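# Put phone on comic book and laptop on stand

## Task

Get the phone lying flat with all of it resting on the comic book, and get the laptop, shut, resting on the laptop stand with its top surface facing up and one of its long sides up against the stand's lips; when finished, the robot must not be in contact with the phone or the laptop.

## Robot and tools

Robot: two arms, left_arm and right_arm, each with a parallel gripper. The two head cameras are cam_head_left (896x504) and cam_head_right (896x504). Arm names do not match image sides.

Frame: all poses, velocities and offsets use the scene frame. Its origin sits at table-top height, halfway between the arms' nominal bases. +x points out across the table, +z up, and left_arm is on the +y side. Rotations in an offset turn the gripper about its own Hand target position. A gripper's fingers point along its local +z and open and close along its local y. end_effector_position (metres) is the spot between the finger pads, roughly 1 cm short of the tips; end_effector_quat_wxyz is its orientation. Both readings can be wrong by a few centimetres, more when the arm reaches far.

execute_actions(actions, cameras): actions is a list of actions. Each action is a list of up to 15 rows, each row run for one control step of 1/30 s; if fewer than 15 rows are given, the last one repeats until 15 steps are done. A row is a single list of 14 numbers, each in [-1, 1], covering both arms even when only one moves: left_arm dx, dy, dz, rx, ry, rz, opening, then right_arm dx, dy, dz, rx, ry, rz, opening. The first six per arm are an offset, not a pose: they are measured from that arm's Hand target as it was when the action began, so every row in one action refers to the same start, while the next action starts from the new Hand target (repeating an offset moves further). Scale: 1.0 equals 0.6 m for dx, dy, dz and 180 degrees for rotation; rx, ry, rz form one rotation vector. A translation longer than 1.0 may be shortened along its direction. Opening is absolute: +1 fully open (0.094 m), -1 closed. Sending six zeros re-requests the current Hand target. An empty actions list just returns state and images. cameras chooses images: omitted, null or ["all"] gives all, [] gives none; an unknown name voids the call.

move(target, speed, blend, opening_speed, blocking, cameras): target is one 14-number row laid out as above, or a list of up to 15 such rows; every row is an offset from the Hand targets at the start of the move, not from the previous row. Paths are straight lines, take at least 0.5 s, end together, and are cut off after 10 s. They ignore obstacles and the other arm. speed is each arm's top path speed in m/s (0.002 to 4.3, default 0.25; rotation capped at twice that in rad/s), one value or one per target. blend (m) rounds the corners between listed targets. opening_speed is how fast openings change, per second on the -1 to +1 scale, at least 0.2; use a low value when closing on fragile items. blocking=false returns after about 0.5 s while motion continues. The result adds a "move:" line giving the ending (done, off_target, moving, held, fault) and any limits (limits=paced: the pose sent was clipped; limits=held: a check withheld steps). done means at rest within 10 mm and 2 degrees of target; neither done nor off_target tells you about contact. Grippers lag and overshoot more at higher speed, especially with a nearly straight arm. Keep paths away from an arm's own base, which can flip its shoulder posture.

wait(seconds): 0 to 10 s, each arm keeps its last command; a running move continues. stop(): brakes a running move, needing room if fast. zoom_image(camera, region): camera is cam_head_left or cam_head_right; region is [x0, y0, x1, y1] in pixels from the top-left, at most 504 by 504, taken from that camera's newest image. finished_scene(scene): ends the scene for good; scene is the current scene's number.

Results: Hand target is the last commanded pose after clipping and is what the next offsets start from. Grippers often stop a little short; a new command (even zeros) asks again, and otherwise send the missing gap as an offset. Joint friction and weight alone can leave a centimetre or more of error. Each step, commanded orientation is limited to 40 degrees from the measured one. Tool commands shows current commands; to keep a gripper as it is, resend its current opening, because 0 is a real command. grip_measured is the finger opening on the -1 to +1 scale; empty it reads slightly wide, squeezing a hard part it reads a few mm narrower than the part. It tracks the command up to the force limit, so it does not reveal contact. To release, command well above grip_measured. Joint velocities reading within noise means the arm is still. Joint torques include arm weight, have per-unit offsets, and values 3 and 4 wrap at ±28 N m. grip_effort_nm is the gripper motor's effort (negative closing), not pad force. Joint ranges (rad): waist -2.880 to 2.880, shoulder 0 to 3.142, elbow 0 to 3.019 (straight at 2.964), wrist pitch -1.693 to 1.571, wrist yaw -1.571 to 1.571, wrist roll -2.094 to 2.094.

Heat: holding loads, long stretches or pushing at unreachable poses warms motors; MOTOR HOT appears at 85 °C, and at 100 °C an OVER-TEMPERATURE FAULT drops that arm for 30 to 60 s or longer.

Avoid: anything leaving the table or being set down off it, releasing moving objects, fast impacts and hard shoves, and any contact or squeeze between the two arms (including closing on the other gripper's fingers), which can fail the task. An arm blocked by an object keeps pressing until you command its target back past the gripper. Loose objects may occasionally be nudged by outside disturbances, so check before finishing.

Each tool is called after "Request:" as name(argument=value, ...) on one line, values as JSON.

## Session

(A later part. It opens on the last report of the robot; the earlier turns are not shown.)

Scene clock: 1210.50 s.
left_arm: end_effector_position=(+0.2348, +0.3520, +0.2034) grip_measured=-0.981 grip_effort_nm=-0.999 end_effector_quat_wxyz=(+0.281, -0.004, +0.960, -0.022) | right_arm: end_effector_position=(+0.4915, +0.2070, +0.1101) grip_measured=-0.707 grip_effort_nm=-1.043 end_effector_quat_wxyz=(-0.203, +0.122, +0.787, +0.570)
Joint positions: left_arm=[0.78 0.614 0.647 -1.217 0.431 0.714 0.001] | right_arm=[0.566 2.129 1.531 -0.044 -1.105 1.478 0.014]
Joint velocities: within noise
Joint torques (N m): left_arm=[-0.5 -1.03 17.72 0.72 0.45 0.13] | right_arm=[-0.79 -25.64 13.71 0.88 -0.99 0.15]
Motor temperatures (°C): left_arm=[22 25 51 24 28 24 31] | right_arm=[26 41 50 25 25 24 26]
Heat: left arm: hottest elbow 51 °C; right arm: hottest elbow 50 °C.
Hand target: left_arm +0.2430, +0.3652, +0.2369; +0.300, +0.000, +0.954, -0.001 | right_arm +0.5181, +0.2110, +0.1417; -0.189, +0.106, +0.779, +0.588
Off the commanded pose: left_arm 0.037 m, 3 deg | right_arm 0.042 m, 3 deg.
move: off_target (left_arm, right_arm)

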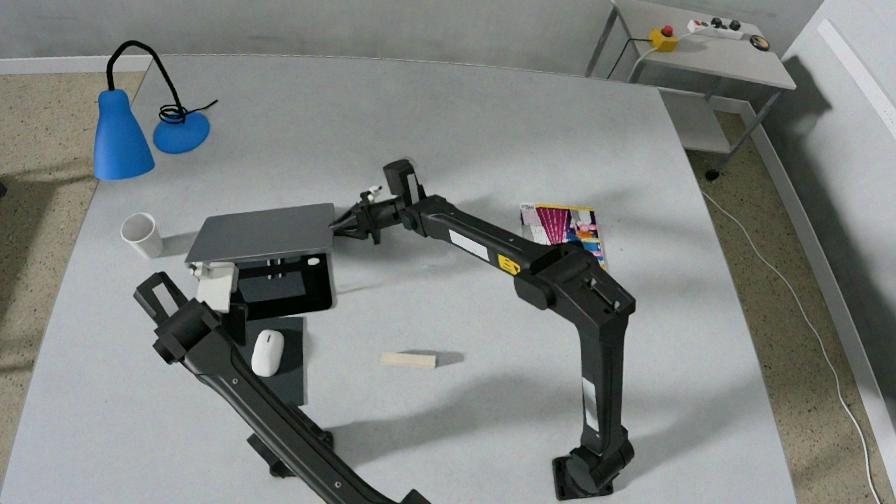

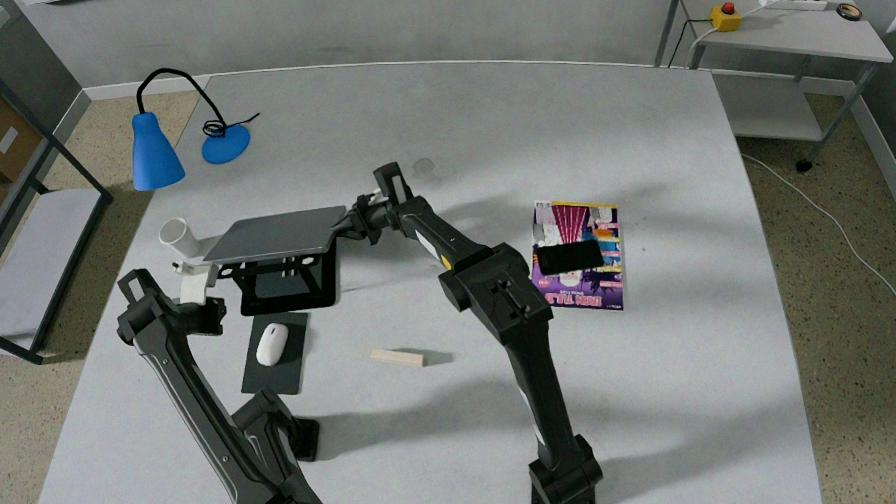

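Request:
move(target=[[0,0,0,0,0,0,-1,0.05,0.0,0.01,0,0,0.02,-0.95]], speed=0.05)

Request:
zoom_image(camera="cam_head_left", region=[180, 180, 420, 330])

Request:
zoom_image(camera="cam_head_right", region=[190, 180, 430, 330])

Scene clock: 1214.73 s.
left_arm: end_effector_position=(+0.2348, +0.3520, +0.2034) grip_measured=-0.981 grip_effort_nm=-0.999 end_effector_quat_wxyz=(+0.281, -0.004, +0.960, -0.022) | right_arm: end_effector_position=(+0.5148, +0.2035, +0.1112) grip_measured=-0.707 grip_effort_nm=-1.038 end_effector_quat_wxyz=(-0.229, +0.098, +0.789, +0.562)
Joint positions: left_arm=[0.78 0.614 0.647 -1.217 0.431 0.714 0.001] | right_arm=[0.536 2.201 1.687 -0.269 -1.189 1.336 0.014]
Joint velocities: within noise
Joint torques (N m): left_arm=[-0.21 -1.14 17.65 0.57 0.36 0.11] | right_arm=[-0.79 -26.64 15.49 0.69 -0.67 0.28]
Motor temperatures (°C): left_arm=[22 25 51 24 28 24 31] | right_arm=[26 41 50 25 25 24 27]
Heat: left arm: hottest elbow 51 °C; right arm: hottest elbow 50 °C.
Hand target: left_arm +0.2430, +0.3652, +0.2369; +0.300, +0.000, +0.954, -0.001 | right_arm +0.5481, +0.2109, +0.1480; -0.207, +0.082, +0.782, +0.582
Off the commanded pose: left_arm 0.037 m, 3 deg | right_arm 0.050 m, 4 deg.
move: off_target (left_arm, right_arm)

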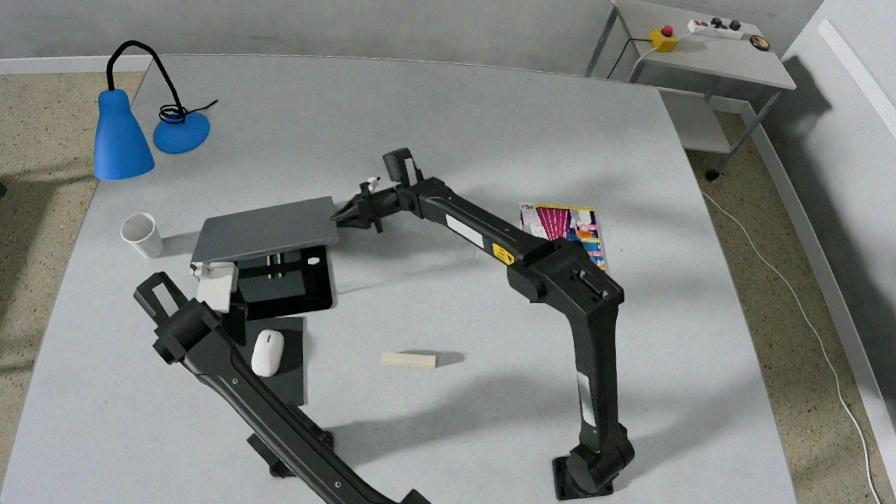

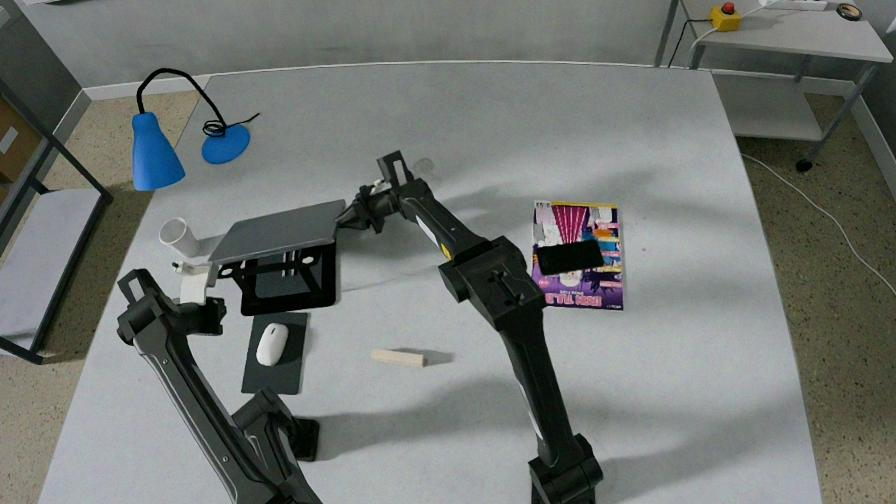

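Scaled by 2.100.

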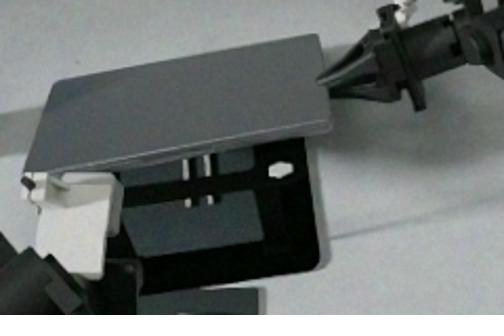

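Scaled by 2.100.

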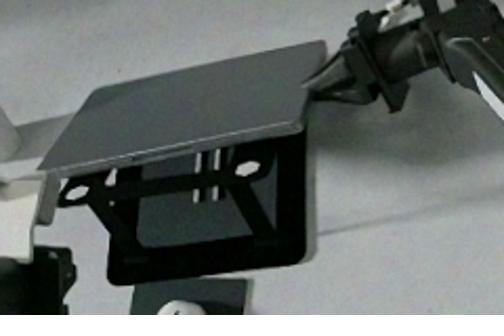

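Request:
move(target=[[0,0,0,0,0,0,-1,-0.09,0.0,0.0,0,0,0,-0.95]], speed=0.05)

Request:
zoom_image(camera="cam_head_left", region=[180, 180, 420, 330])

Request:
zoom_image(camera="cam_head_right", region=[190, 180, 430, 330])

Scene clock: 1221.20 s.
left_arm: end_effector_position=(+0.2348, +0.3520, +0.2034) grip_measured=-0.981 grip_effort_nm=-0.999 end_effector_quat_wxyz=(+0.281, -0.004, +0.960, -0.022) | right_arm: end_effector_position=(+0.5036, +0.2051, +0.1040) grip_measured=-0.707 grip_effort_nm=-1.038 end_effector_quat_wxyz=(-0.211, +0.102, +0.790, +0.567)
Joint positions: left_arm=[0.78 0.614 0.647 -1.217 0.431 0.714 0.001] | right_arm=[0.55 2.173 1.606 -0.147 -1.148 1.387 0.014]
Joint velocities: within noise
Joint torques (N m): left_arm=[-1.08 -0.91 17.92 0.7 0.39 0.11] | right_arm=[1.32 -31.33 7.72 1.83 -0.99 0.31]
Motor temperatures (°C): left_arm=[22 25 52 24 28 24 31] | right_arm=[26 41 53 25 25 24 27]
Heat: left arm: hottest elbow 52 °C; right arm: hottest elbow 53 °C.
Hand target: left_arm +0.2430, +0.3652, +0.2369; +0.300, +0.000, +0.954, -0.001 | right_arm +0.4942, +0.2108, +0.1477; -0.207, +0.082, +0.782, +0.582
Off the commanded pose: left_arm 0.037 m, 3 deg | right_arm 0.045 m, 3 deg.
move: off_target (left_arm, right_arm)

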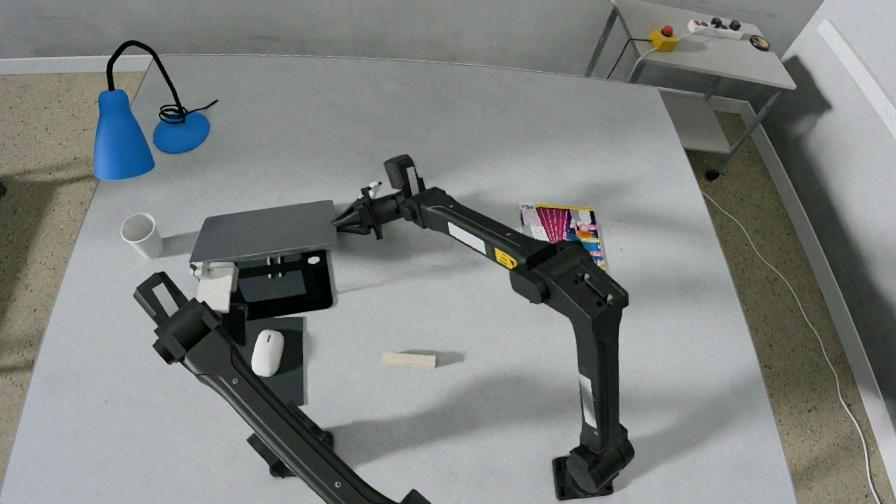

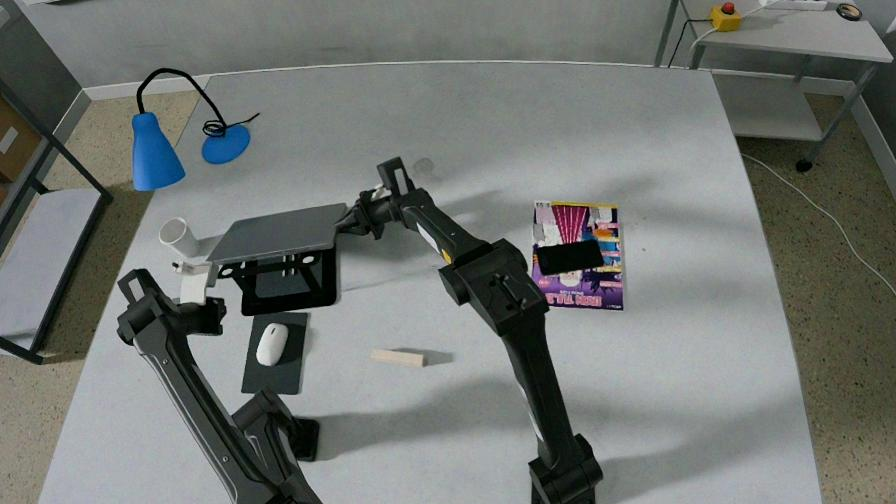

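Scaled by 2.100.

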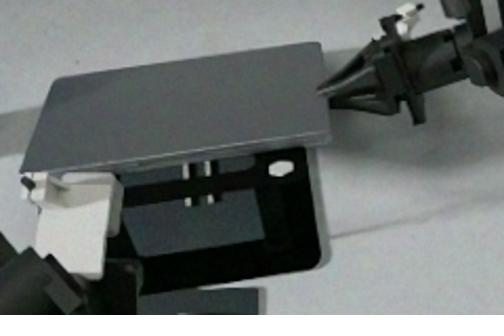

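Scaled by 2.100.

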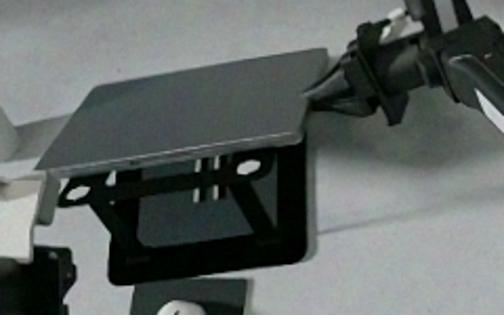

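Request:
move(target=[[0,0,0,0,0,0,-1,0.0,0.0,-0.07,0,0,0,-0.95]], speed=0.05)

Request:
zoom_image(camera="cam_head_left", region=[180, 180, 420, 330])

Request:
zoom_image(camera="cam_head_left", region=[225, 190, 345, 225])

Request:
zoom_image(camera="cam_head_right", region=[245, 190, 365, 225])

Scene clock: 1227.23 s.
left_arm: end_effector_position=(+0.2348, +0.3520, +0.2034) grip_measured=-0.981 grip_effort_nm=-0.999 end_effector_quat_wxyz=(+0.281, -0.004, +0.960, -0.022) | right_arm: end_effector_position=(+0.5031, +0.2049, +0.1020) grip_measured=-0.707 grip_effort_nm=-1.038 end_effector_quat_wxyz=(-0.201, +0.094, +0.786, +0.578)
Joint positions: left_arm=[0.78 0.614 0.647 -1.217 0.431 0.714 0.001] | right_arm=[0.55 2.173 1.581 -0.071 -1.149 1.405 0.014]
Joint velocities: within noise
Joint torques (N m): left_arm=[-0.21 -1.32 17.65 0.65 0.4 0.09] | right_arm=[1.26 -26.87 7.73 1.92 -0.93 0.11]
Motor temperatures (°C): left_arm=[22 25 52 24 28 24 31] | right_arm=[26 41 51 25 26 24 27]
Heat: left arm: hottest elbow 52 °C; right arm: hottest elbow 51 °C.
Hand target: left_arm +0.2430, +0.3652, +0.2369; +0.300, +0.000, +0.954, -0.001 | right_arm +0.4943, +0.2109, +0.1058; -0.207, +0.082, +0.782, +0.582
Off the commanded pose: left_arm 0.037 m, 3 deg | right_arm 0.011 m, 2 deg.
move: off_target (left_arm, right_arm)

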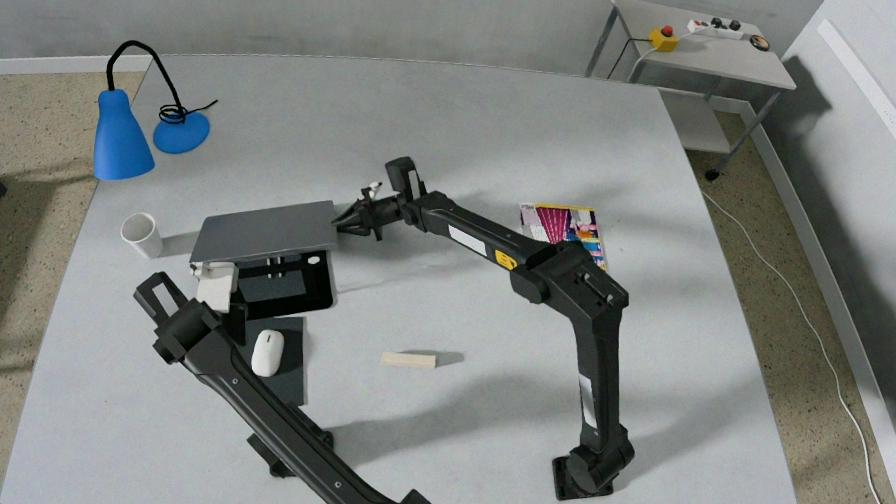

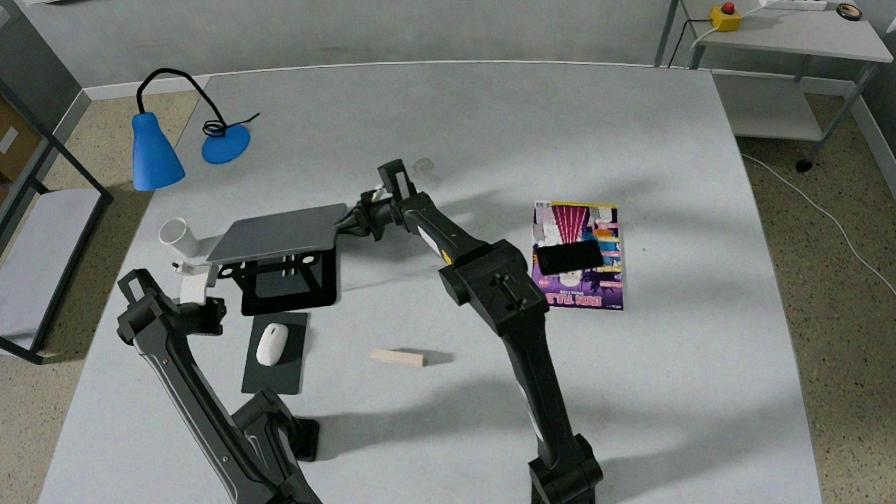

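Scaled by 2.100.

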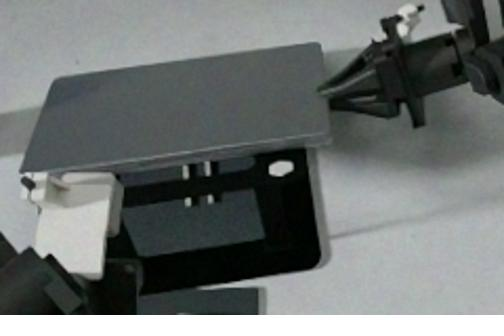

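Scaled by 4.200.

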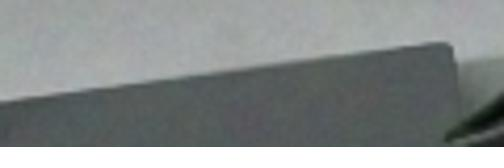

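Scaled by 4.200.

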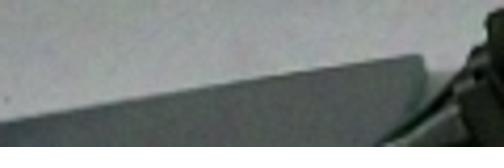

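Request:
move(target=[[0,0,0,0,0,0,-1,-0.05,0.0,0.02,0,0,0,-0.95]], speed=0.05)

Request:
zoom_image(camera="cam_head_left", region=[180, 180, 420, 330])

Request:
zoom_image(camera="cam_head_left", region=[225, 190, 345, 225])

Request:
zoom_image(camera="cam_head_right", region=[245, 190, 365, 225])

Scene clock: 1230.73 s.
left_arm: end_effector_position=(+0.2348, +0.3520, +0.2034) grip_measured=-0.981 grip_effort_nm=-0.999 end_effector_quat_wxyz=(+0.281, -0.004, +0.960, -0.022) | right_arm: end_effector_position=(+0.4889, +0.1990, +0.0996) grip_measured=-0.707 grip_effort_nm=-1.038 end_effector_quat_wxyz=(-0.195, +0.104, +0.785, +0.579)
Joint positions: left_arm=[0.78 0.614 0.647 -1.217 0.431 0.714 0.001] | right_arm=[0.556 2.136 1.5 0.005 -1.124 1.445 0.014]
Joint velocities: within noise
Joint torques (N m): left_arm=[-0.56 -0.73 17.84 0.64 0.41 0.12] | right_arm=[2.55 -28.81 6.19 1.37 -1.09 0.12]
Motor temperatures (°C): left_arm=[22 25 52 24 28 24 31] | right_arm=[26 41 51 25 26 24 27]
Heat: left arm: hottest elbow 52 °C; right arm: hottest elbow 51 °C.
Hand target: left_arm +0.2430, +0.3652, +0.2369; +0.300, +0.000, +0.954, -0.001 | right_arm +0.4642, +0.2109, +0.1178; -0.207, +0.082, +0.782, +0.582
Off the commanded pose: left_arm 0.037 m, 3 deg | right_arm 0.033 m, 3 deg.
move: off_target (left_arm, right_arm)

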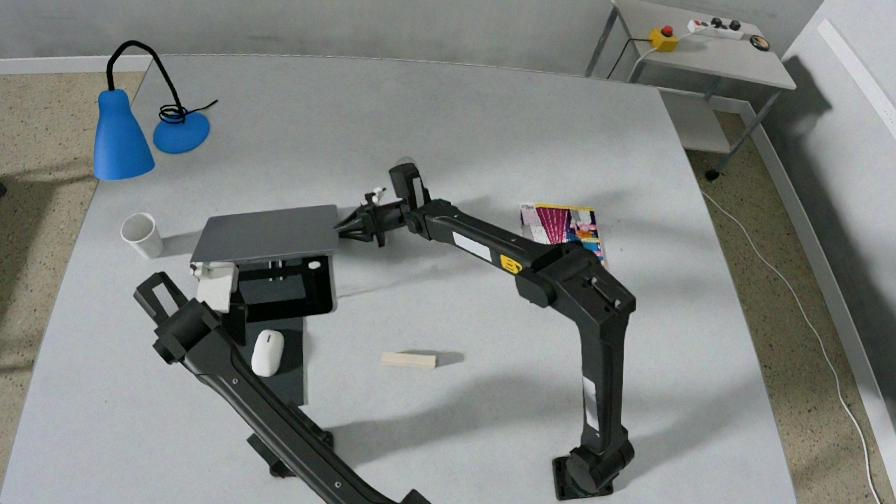

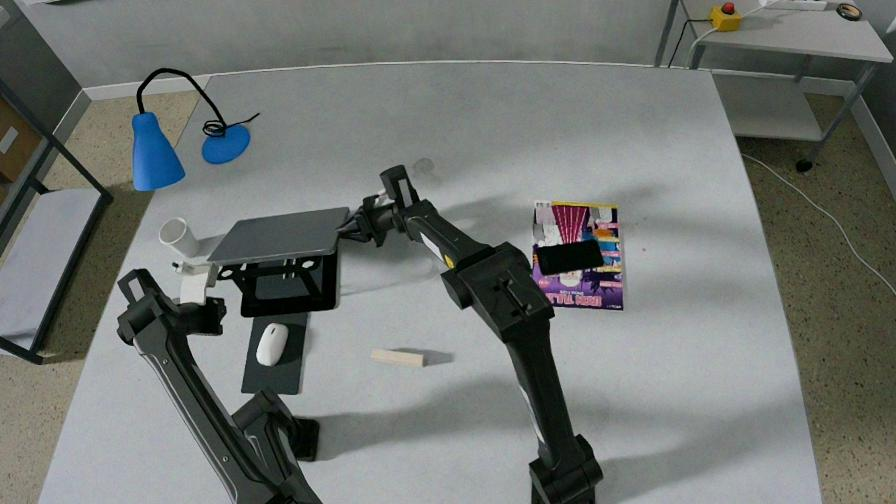

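Scaled by 2.100.

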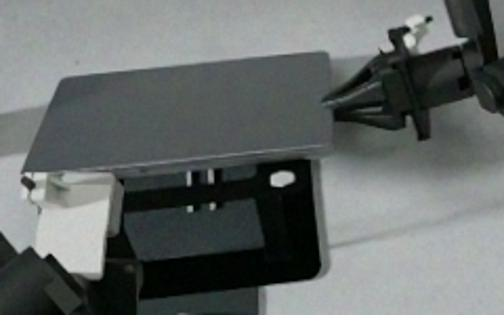

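Scaled by 4.200.

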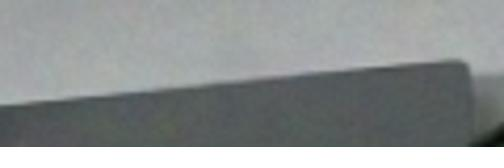

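Scaled by 4.200.

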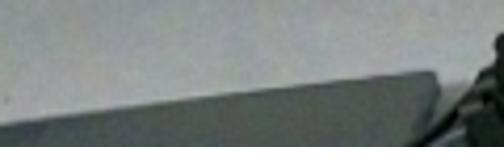

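Request:
zoom_image(camera="cam_head_right", region=[190, 180, 430, 330])

Request:
zoom_image(camera="cam_head_right", region=[290, 195, 350, 225])

Request:
zoom_image(camera="cam_head_left", region=[280, 195, 340, 225])

Scaled by 2.100.

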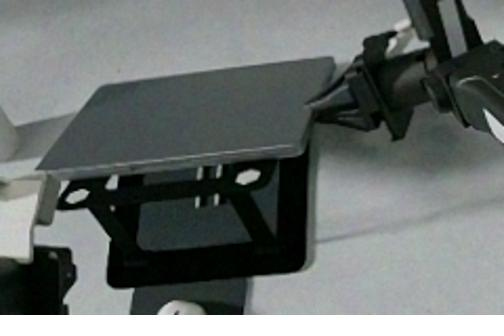

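Scaled by 8.400.

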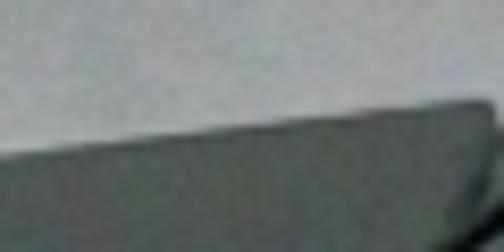

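Scaled by 8.400.

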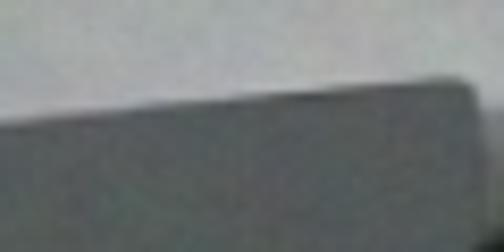

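Request:
move(target=[[-0.02,0.15,0.12,0,0,0,-1,0.03,-0.01,-0.025,0,0,0,-0.95]], speed=0.15)

Request:
zoom_image(camera="cam_head_left", region=[170, 190, 370, 330])

Request:
zoom_image(camera="cam_head_right", region=[180, 190, 380, 330])

Scene clock: 1255.13 s.
left_arm: end_effector_position=(+0.2275, +0.4399, +0.2789) grip_measured=-0.981 grip_effort_nm=-0.999 end_effector_quat_wxyz=(+0.287, -0.006, +0.958, -0.027) | right_arm: end_effector_position=(+0.4881, +0.1988, +0.1003) grip_measured=-0.707 grip_effort_nm=-1.038 end_effector_quat_wxyz=(-0.196, +0.100, +0.784, +0.580)
Joint positions: left_arm=[1.082 0.875 0.952 -1.411 0.54 1.033 0.001] | right_arm=[0.556 2.136 1.5 0.005 -1.132 1.439 0.014]
Joint velocities: within noise
Joint torques (N m): left_arm=[-0.15 -4.37 17.35 0.27 0.49 0.11] | right_arm=[0.91 -25.11 9.16 0.7 -1.42 -0.08]
Motor temperatures (°C): left_arm=[22 25 53 24 28 24 31] | right_arm=[26 41 46 25 27 24 27]
Heat: left arm: hottest elbow 53 °C; right arm: hottest elbow 46 °C.
Hand target: left_arm +0.2310, +0.4552, +0.3091; +0.300, +0.000, +0.954, -0.001 | right_arm +0.4823, +0.2049, +0.1029; -0.207, +0.082, +0.782, +0.582
Off the commanded pose: left_arm 0.034 m, 3 deg | right_arm 0.009 m, 3 deg.
move: off_target (left_arm, right_arm)

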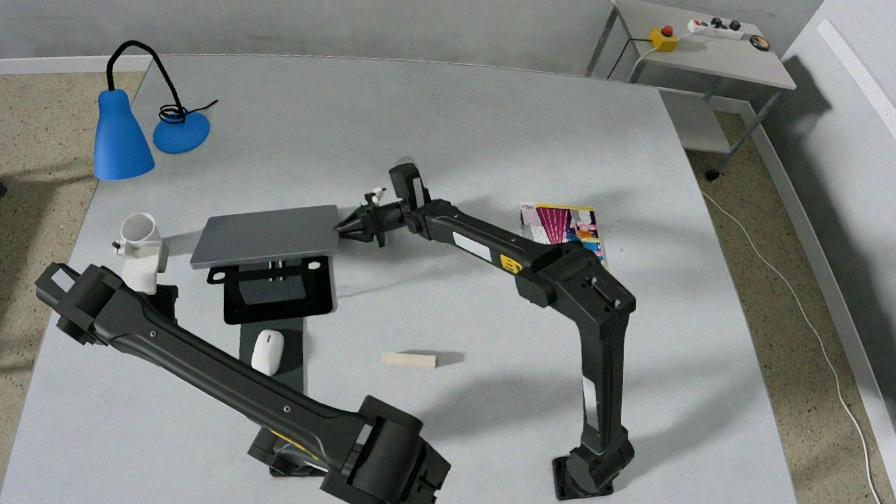

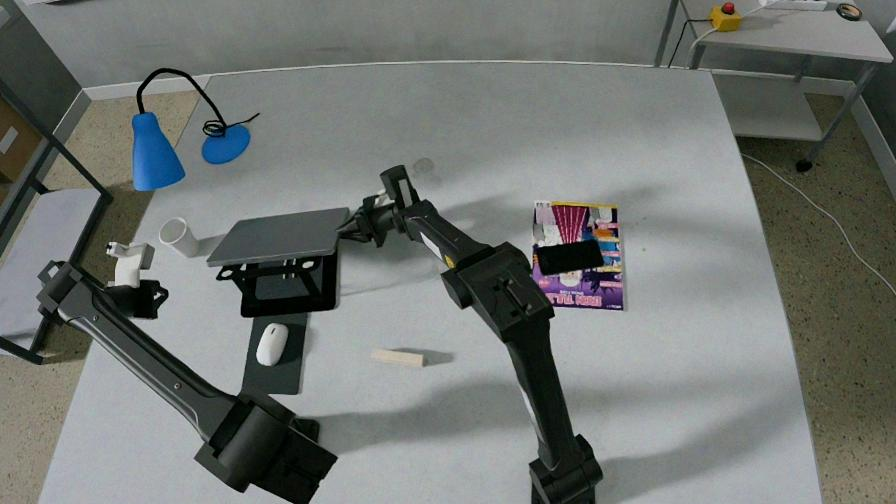

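Scaled by 2.520.

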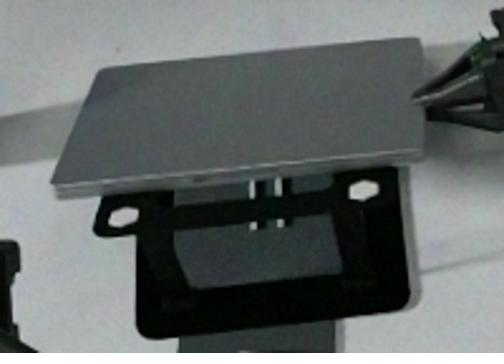

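Scaled by 2.520.

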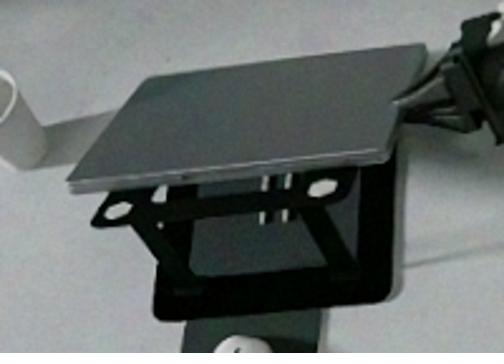

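Request:
move(target=[[0,0,0,0,0,0,-1,0.06,-0.0,-0.02,0,0,0.0,-0.95]], speed=0.05)

Request:
zoom_image(camera="cam_head_left", region=[170, 190, 370, 330])

Request:
zoom_image(camera="cam_head_right", region=[180, 190, 380, 330])

Scene clock: 1264.40 s.
left_arm: end_effector_position=(+0.2275, +0.4400, +0.2790) grip_measured=-0.981 grip_effort_nm=-0.994 end_effector_quat_wxyz=(+0.287, -0.006, +0.957, -0.026) | right_arm: end_effector_position=(+0.4960, +0.1968, +0.0960) grip_measured=-0.707 grip_effort_nm=-1.043 end_effector_quat_wxyz=(-0.219, +0.086, +0.781, +0.579)
Joint positions: left_arm=[1.083 0.875 0.952 -1.411 0.54 1.034 0.001] | right_arm=[0.541 2.177 1.565 -0.08 -1.196 1.385 0.014]
Joint velocities: within noise
Joint torques (N m): left_arm=[0.44 -4.66 17.35 0.49 0.45 0.09] | right_arm=[-0.09 -22.53 13.07 0.83 -0.05 -0.01]
Motor temperatures (°C): left_arm=[22 25 52 24 28 23 31] | right_arm=[26 42 46 25 28 24 28]
Heat: left arm: hottest elbow 52 °C; right arm: hottest elbow 46 °C.
Hand target: left_arm +0.2310, +0.4553, +0.3092; +0.301, +0.000, +0.954, -0.001 | right_arm +0.5183, +0.2048, +0.0909; -0.207, +0.082, +0.782, +0.582
Off the commanded pose: left_arm 0.034 m, 3 deg | right_arm 0.024 m, 2 deg.
move: off_target (left_arm, right_arm)

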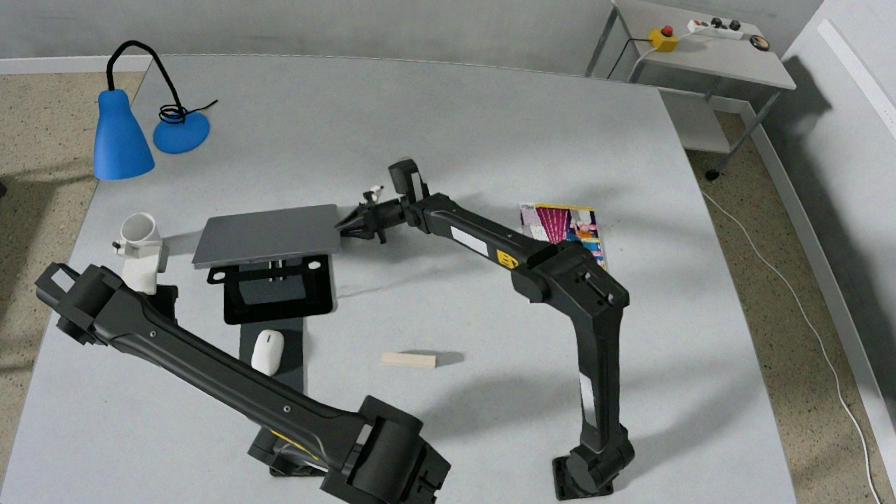

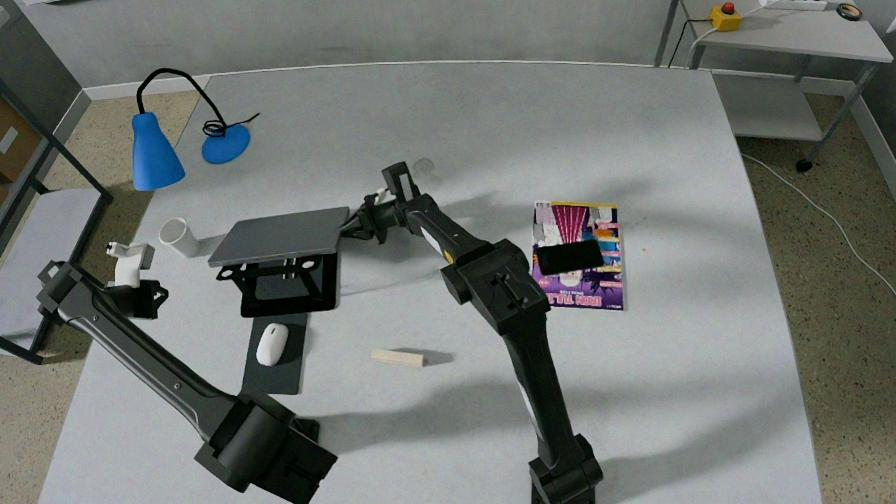

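Scaled by 2.520.

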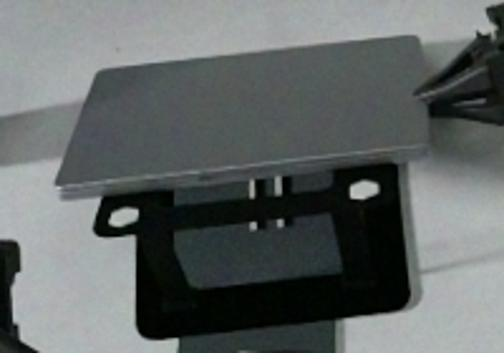

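Scaled by 2.520.

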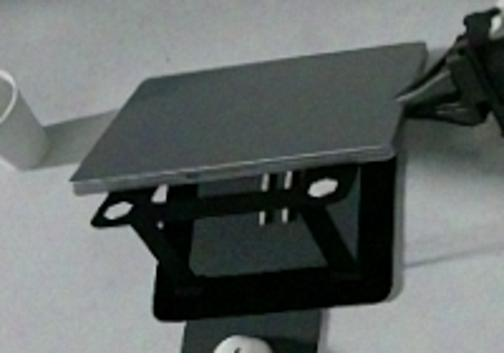

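Request:
move(target=[[0,0,0,0,0,0,-1,0.03,0.03,-0.015,0,0,0.0,-0.95]], speed=0.05)

Request:
zoom_image(camera="cam_head_left", region=[170, 190, 370, 330])

Request:
zoom_image(camera="cam_head_right", region=[180, 190, 380, 330])

Scene clock: 1268.57 s.
left_arm: end_effector_position=(+0.2275, +0.4400, +0.2790) grip_measured=-0.981 grip_effort_nm=-0.999 end_effector_quat_wxyz=(+0.287, -0.006, +0.957, -0.026) | right_arm: end_effector_position=(+0.5174, +0.2101, +0.0962) grip_measured=-0.707 grip_effort_nm=-1.038 end_effector_quat_wxyz=(-0.215, +0.079, +0.779, +0.584)
Joint positions: left_arm=[1.083 0.875 0.952 -1.411 0.54 1.034 0.001] | right_arm=[0.541 2.233 1.664 -0.102 -1.2 1.385 0.014]
Joint velocities: within noise
Joint torques (N m): left_arm=[-0.44 -3.9 17.59 0.5 0.47 0.11] | right_arm=[0.56 -22.65 13.56 1.07 0.33 0.11]
Motor temperatures (°C): left_arm=[22 25 52 24 28 23 31] | right_arm=[26 42 47 25 27 24 28]
Heat: left arm: hottest elbow 52 °C; right arm: hottest elbow 47 °C.
Hand target: left_arm +0.2310, +0.4553, +0.3091; +0.300, +0.000, +0.954, -0.001 | right_arm +0.5363, +0.2228, +0.0821; -0.207, +0.082, +0.782, +0.582
Off the commanded pose: left_arm 0.034 m, 3 deg | right_arm 0.027 m, 1 deg.
move: off_target (left_arm, right_arm)

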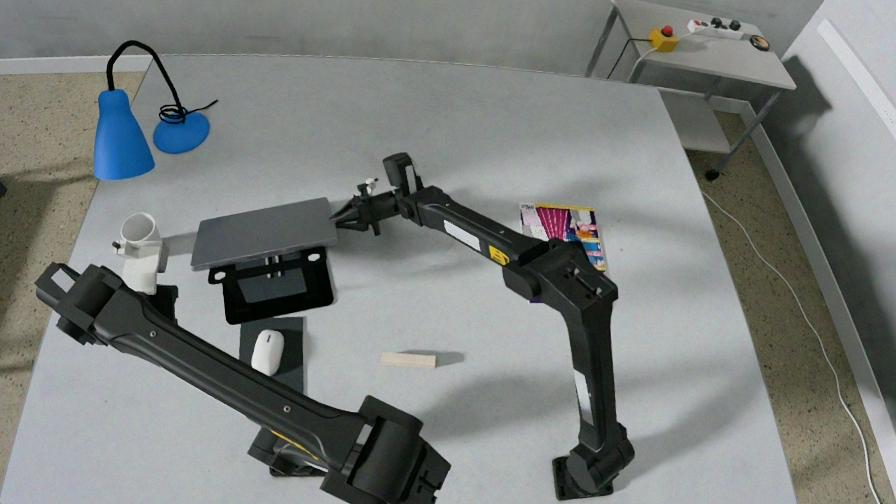

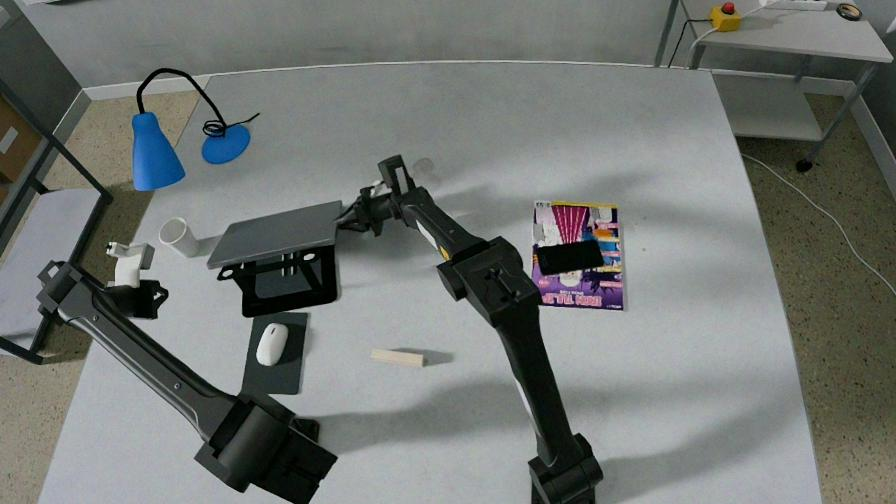

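Scaled by 2.520.

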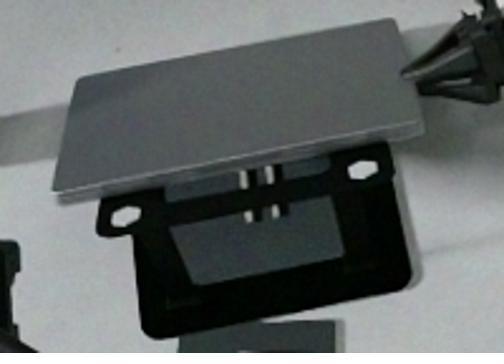

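Scaled by 2.520.

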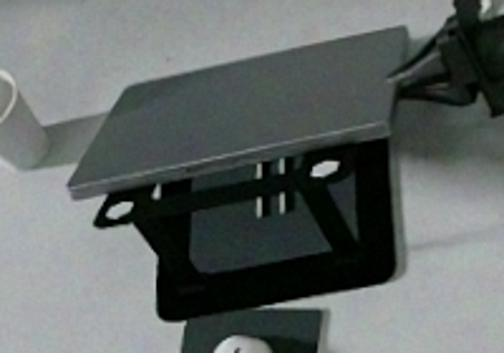

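Request:
zoom_image(camera="cam_head_left", region=[195, 190, 335, 230])

Request:
zoom_image(camera="cam_head_right", region=[220, 190, 360, 230])

Scaled by 3.600.

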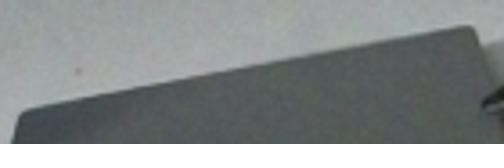

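Scaled by 3.600.

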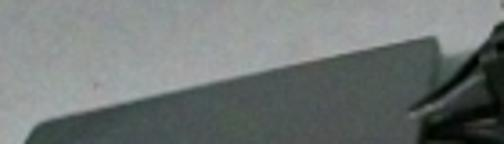

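Request:
move(target=[[0,0,0,0,0,0,-1,-0.025,-0.018,0.018,0,0,0.0,-0.95],[0,0,0,0,0,0,-1,-0.025,-0.018,0.018,0,0,0.0,-0.4],[0,0,0,0,0,0,-1,-0.025,-0.018,0.018,0,0,0.0,-0.4]], speed=0.05, opening_speed=0.25)

Request:
zoom_image(camera="cam_head_left", region=[170, 190, 370, 330])

Request:
zoom_image(camera="cam_head_right", region=[180, 190, 380, 330])

Scene clock: 1280.90 s.
left_arm: end_effector_position=(+0.2275, +0.4400, +0.2790) grip_measured=-0.981 grip_effort_nm=-0.999 end_effector_quat_wxyz=(+0.287, -0.005, +0.957, -0.026) | right_arm: end_effector_position=(+0.5196, +0.2102, +0.0943) grip_measured=-0.401 grip_effort_nm=0.066 end_effector_quat_wxyz=(-0.209, +0.083, +0.782, +0.582)
Joint positions: left_arm=[1.083 0.875 0.952 -1.411 0.54 1.034 0.001] | right_arm=[0.541 2.234 1.664 -0.103 -1.184 1.385 0.028]
Joint velocities: within noise
Joint torques (N m): left_arm=[-0.09 -4.42 17.2 0.44 0.51 0.11] | right_arm=[0.44 -26.93 8.91 1.13 -0.28 0.06]
Motor temperatures (°C): left_arm=[22 25 51 24 28 23 31] | right_arm=[26 42 50 25 26 24 28]
Heat: left arm: hottest elbow 51 °C; right arm: hottest elbow 50 °C.
Hand target: left_arm +0.2310, +0.4553, +0.3091; +0.300, +0.000, +0.954, -0.001 | right_arm +0.5213, +0.2120, +0.0925; -0.207, +0.082, +0.782, +0.582
Off the commanded pose: left_arm 0.034 m, 3 deg | right_arm 0.003 m, 0 deg.
move: off_target (left_arm)

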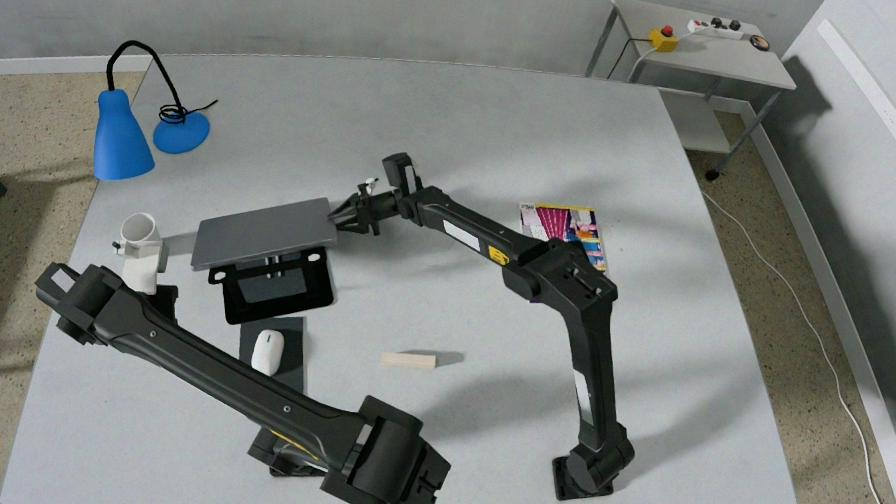

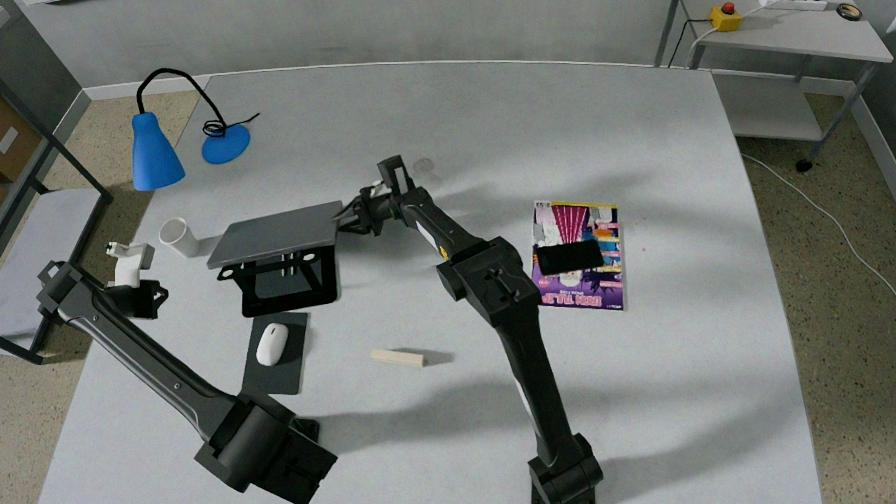

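Scaled by 2.520.

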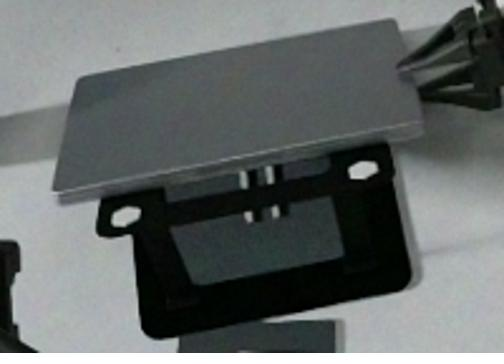

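Scaled by 2.520.

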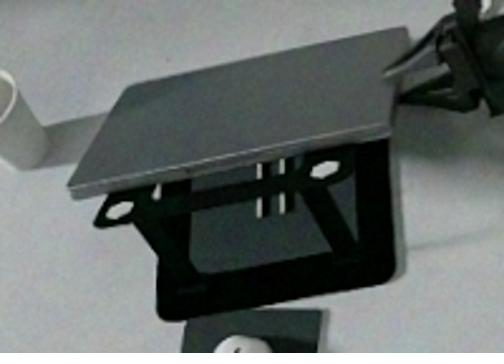

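Request:
move(target=[[0,0,0,0,0,0,-1,0.025,-0.12,0.0,0,0,0.0,-0.4],[-0.05,-0.1,0,0,0,0,-1,-0.1,-0.4,0.15,0,0,0.0,-0.4]], speed=0.1)

Request:
zoom_image(camera="cam_head_left", region=[170, 180, 370, 330])

Request:
zoom_image(camera="cam_head_right", region=[180, 180, 380, 330])

Request:
zoom_image(camera="cam_head_left", region=[195, 190, 335, 230])

Request:
zoom_image(camera="cam_head_right", region=[220, 190, 360, 230])

Request:
zoom_image(camera="cam_head_right", region=[510, 190, 650, 320])

Scene clock: 1290.23 s.
left_arm: end_effector_position=(+0.2043, +0.3960, +0.3079) grip_measured=-0.981 grip_effort_nm=-0.999 end_effector_quat_wxyz=(+0.299, +0.002, +0.954, -0.003) | right_arm: end_effector_position=(+0.4494, -0.0260, +0.1797) grip_measured=-0.401 grip_effort_nm=0.071 end_effector_quat_wxyz=(-0.215, +0.084, +0.781, +0.581)
Joint positions: left_arm=[1.09 0.714 0.952 -1.522 0.543 1.043 0.001] | right_arm=[0.225 1.874 1.39 -1.153 -1.334 0.394 0.028]
Joint velocities: within noise
Joint torques (N m): left_arm=[-0.03 -3.25 10.28 0.35 0.5 0.07] | right_arm=[-0.21 -20.25 10.02 -0.28 -0.52 0.01]
Motor temperatures (°C): left_arm=[22 25 51 24 28 23 31] | right_arm=[26 42 49 25 26 24 27]
Heat: left arm: hottest elbow 51 °C; right arm: hottest elbow 49 °C.
Hand target: left_arm +0.2010, +0.3953, +0.3091; +0.300, +0.000, +0.954, -0.001 | right_arm +0.4612, -0.0279, +0.1827; -0.207, +0.082, +0.782, +0.582
Off the commanded pose: left_arm 0.004 m, 0 deg | right_arm 0.012 m, 1 deg.
move: off_target (right_arm)

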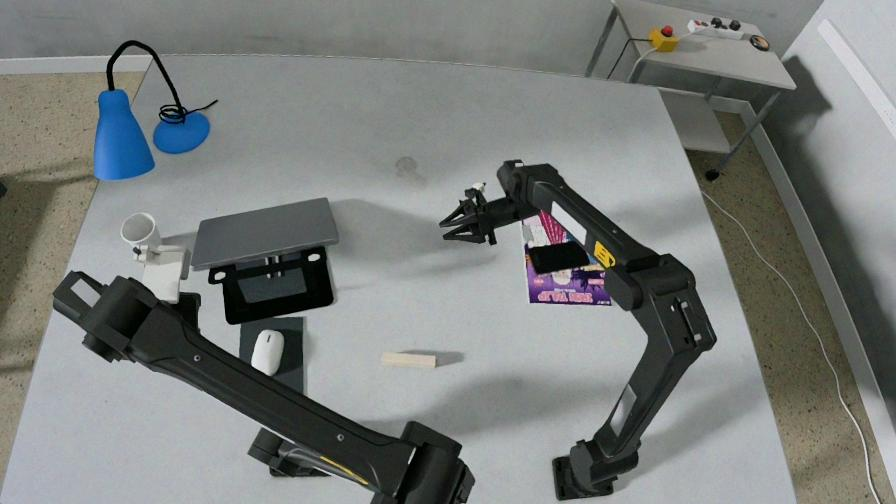

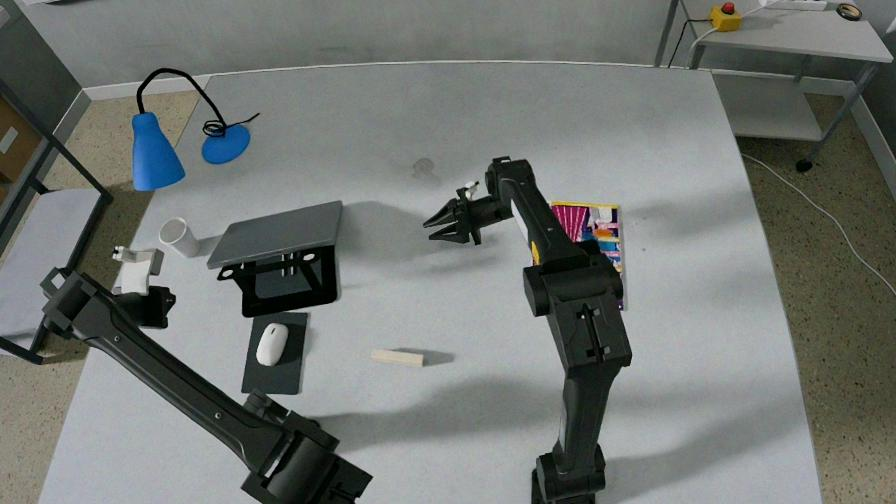

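Scaled by 2.520.

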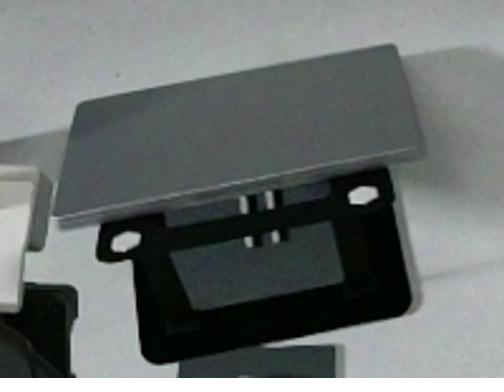

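Scaled by 2.520.

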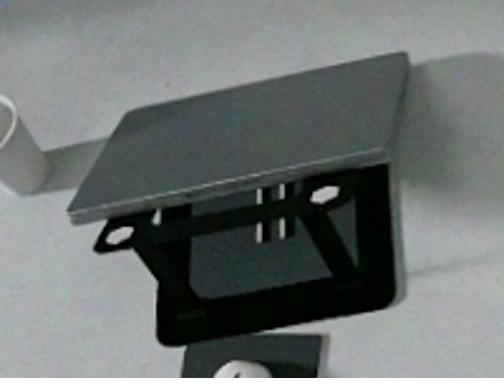

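Scaled by 3.600.

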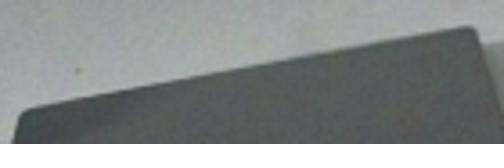

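Scaled by 3.600.

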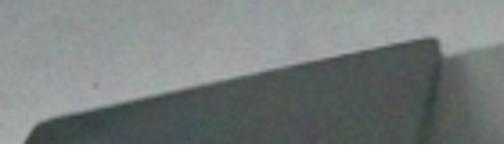

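Scaled by 3.600.

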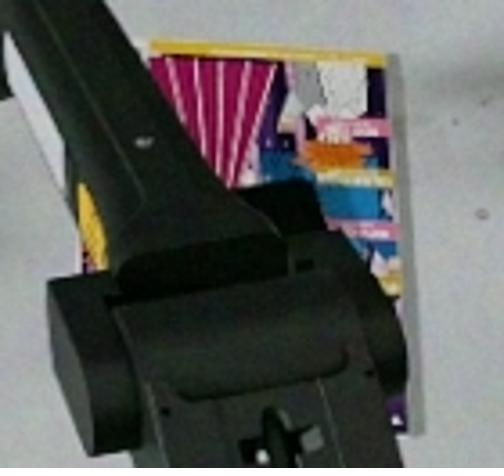

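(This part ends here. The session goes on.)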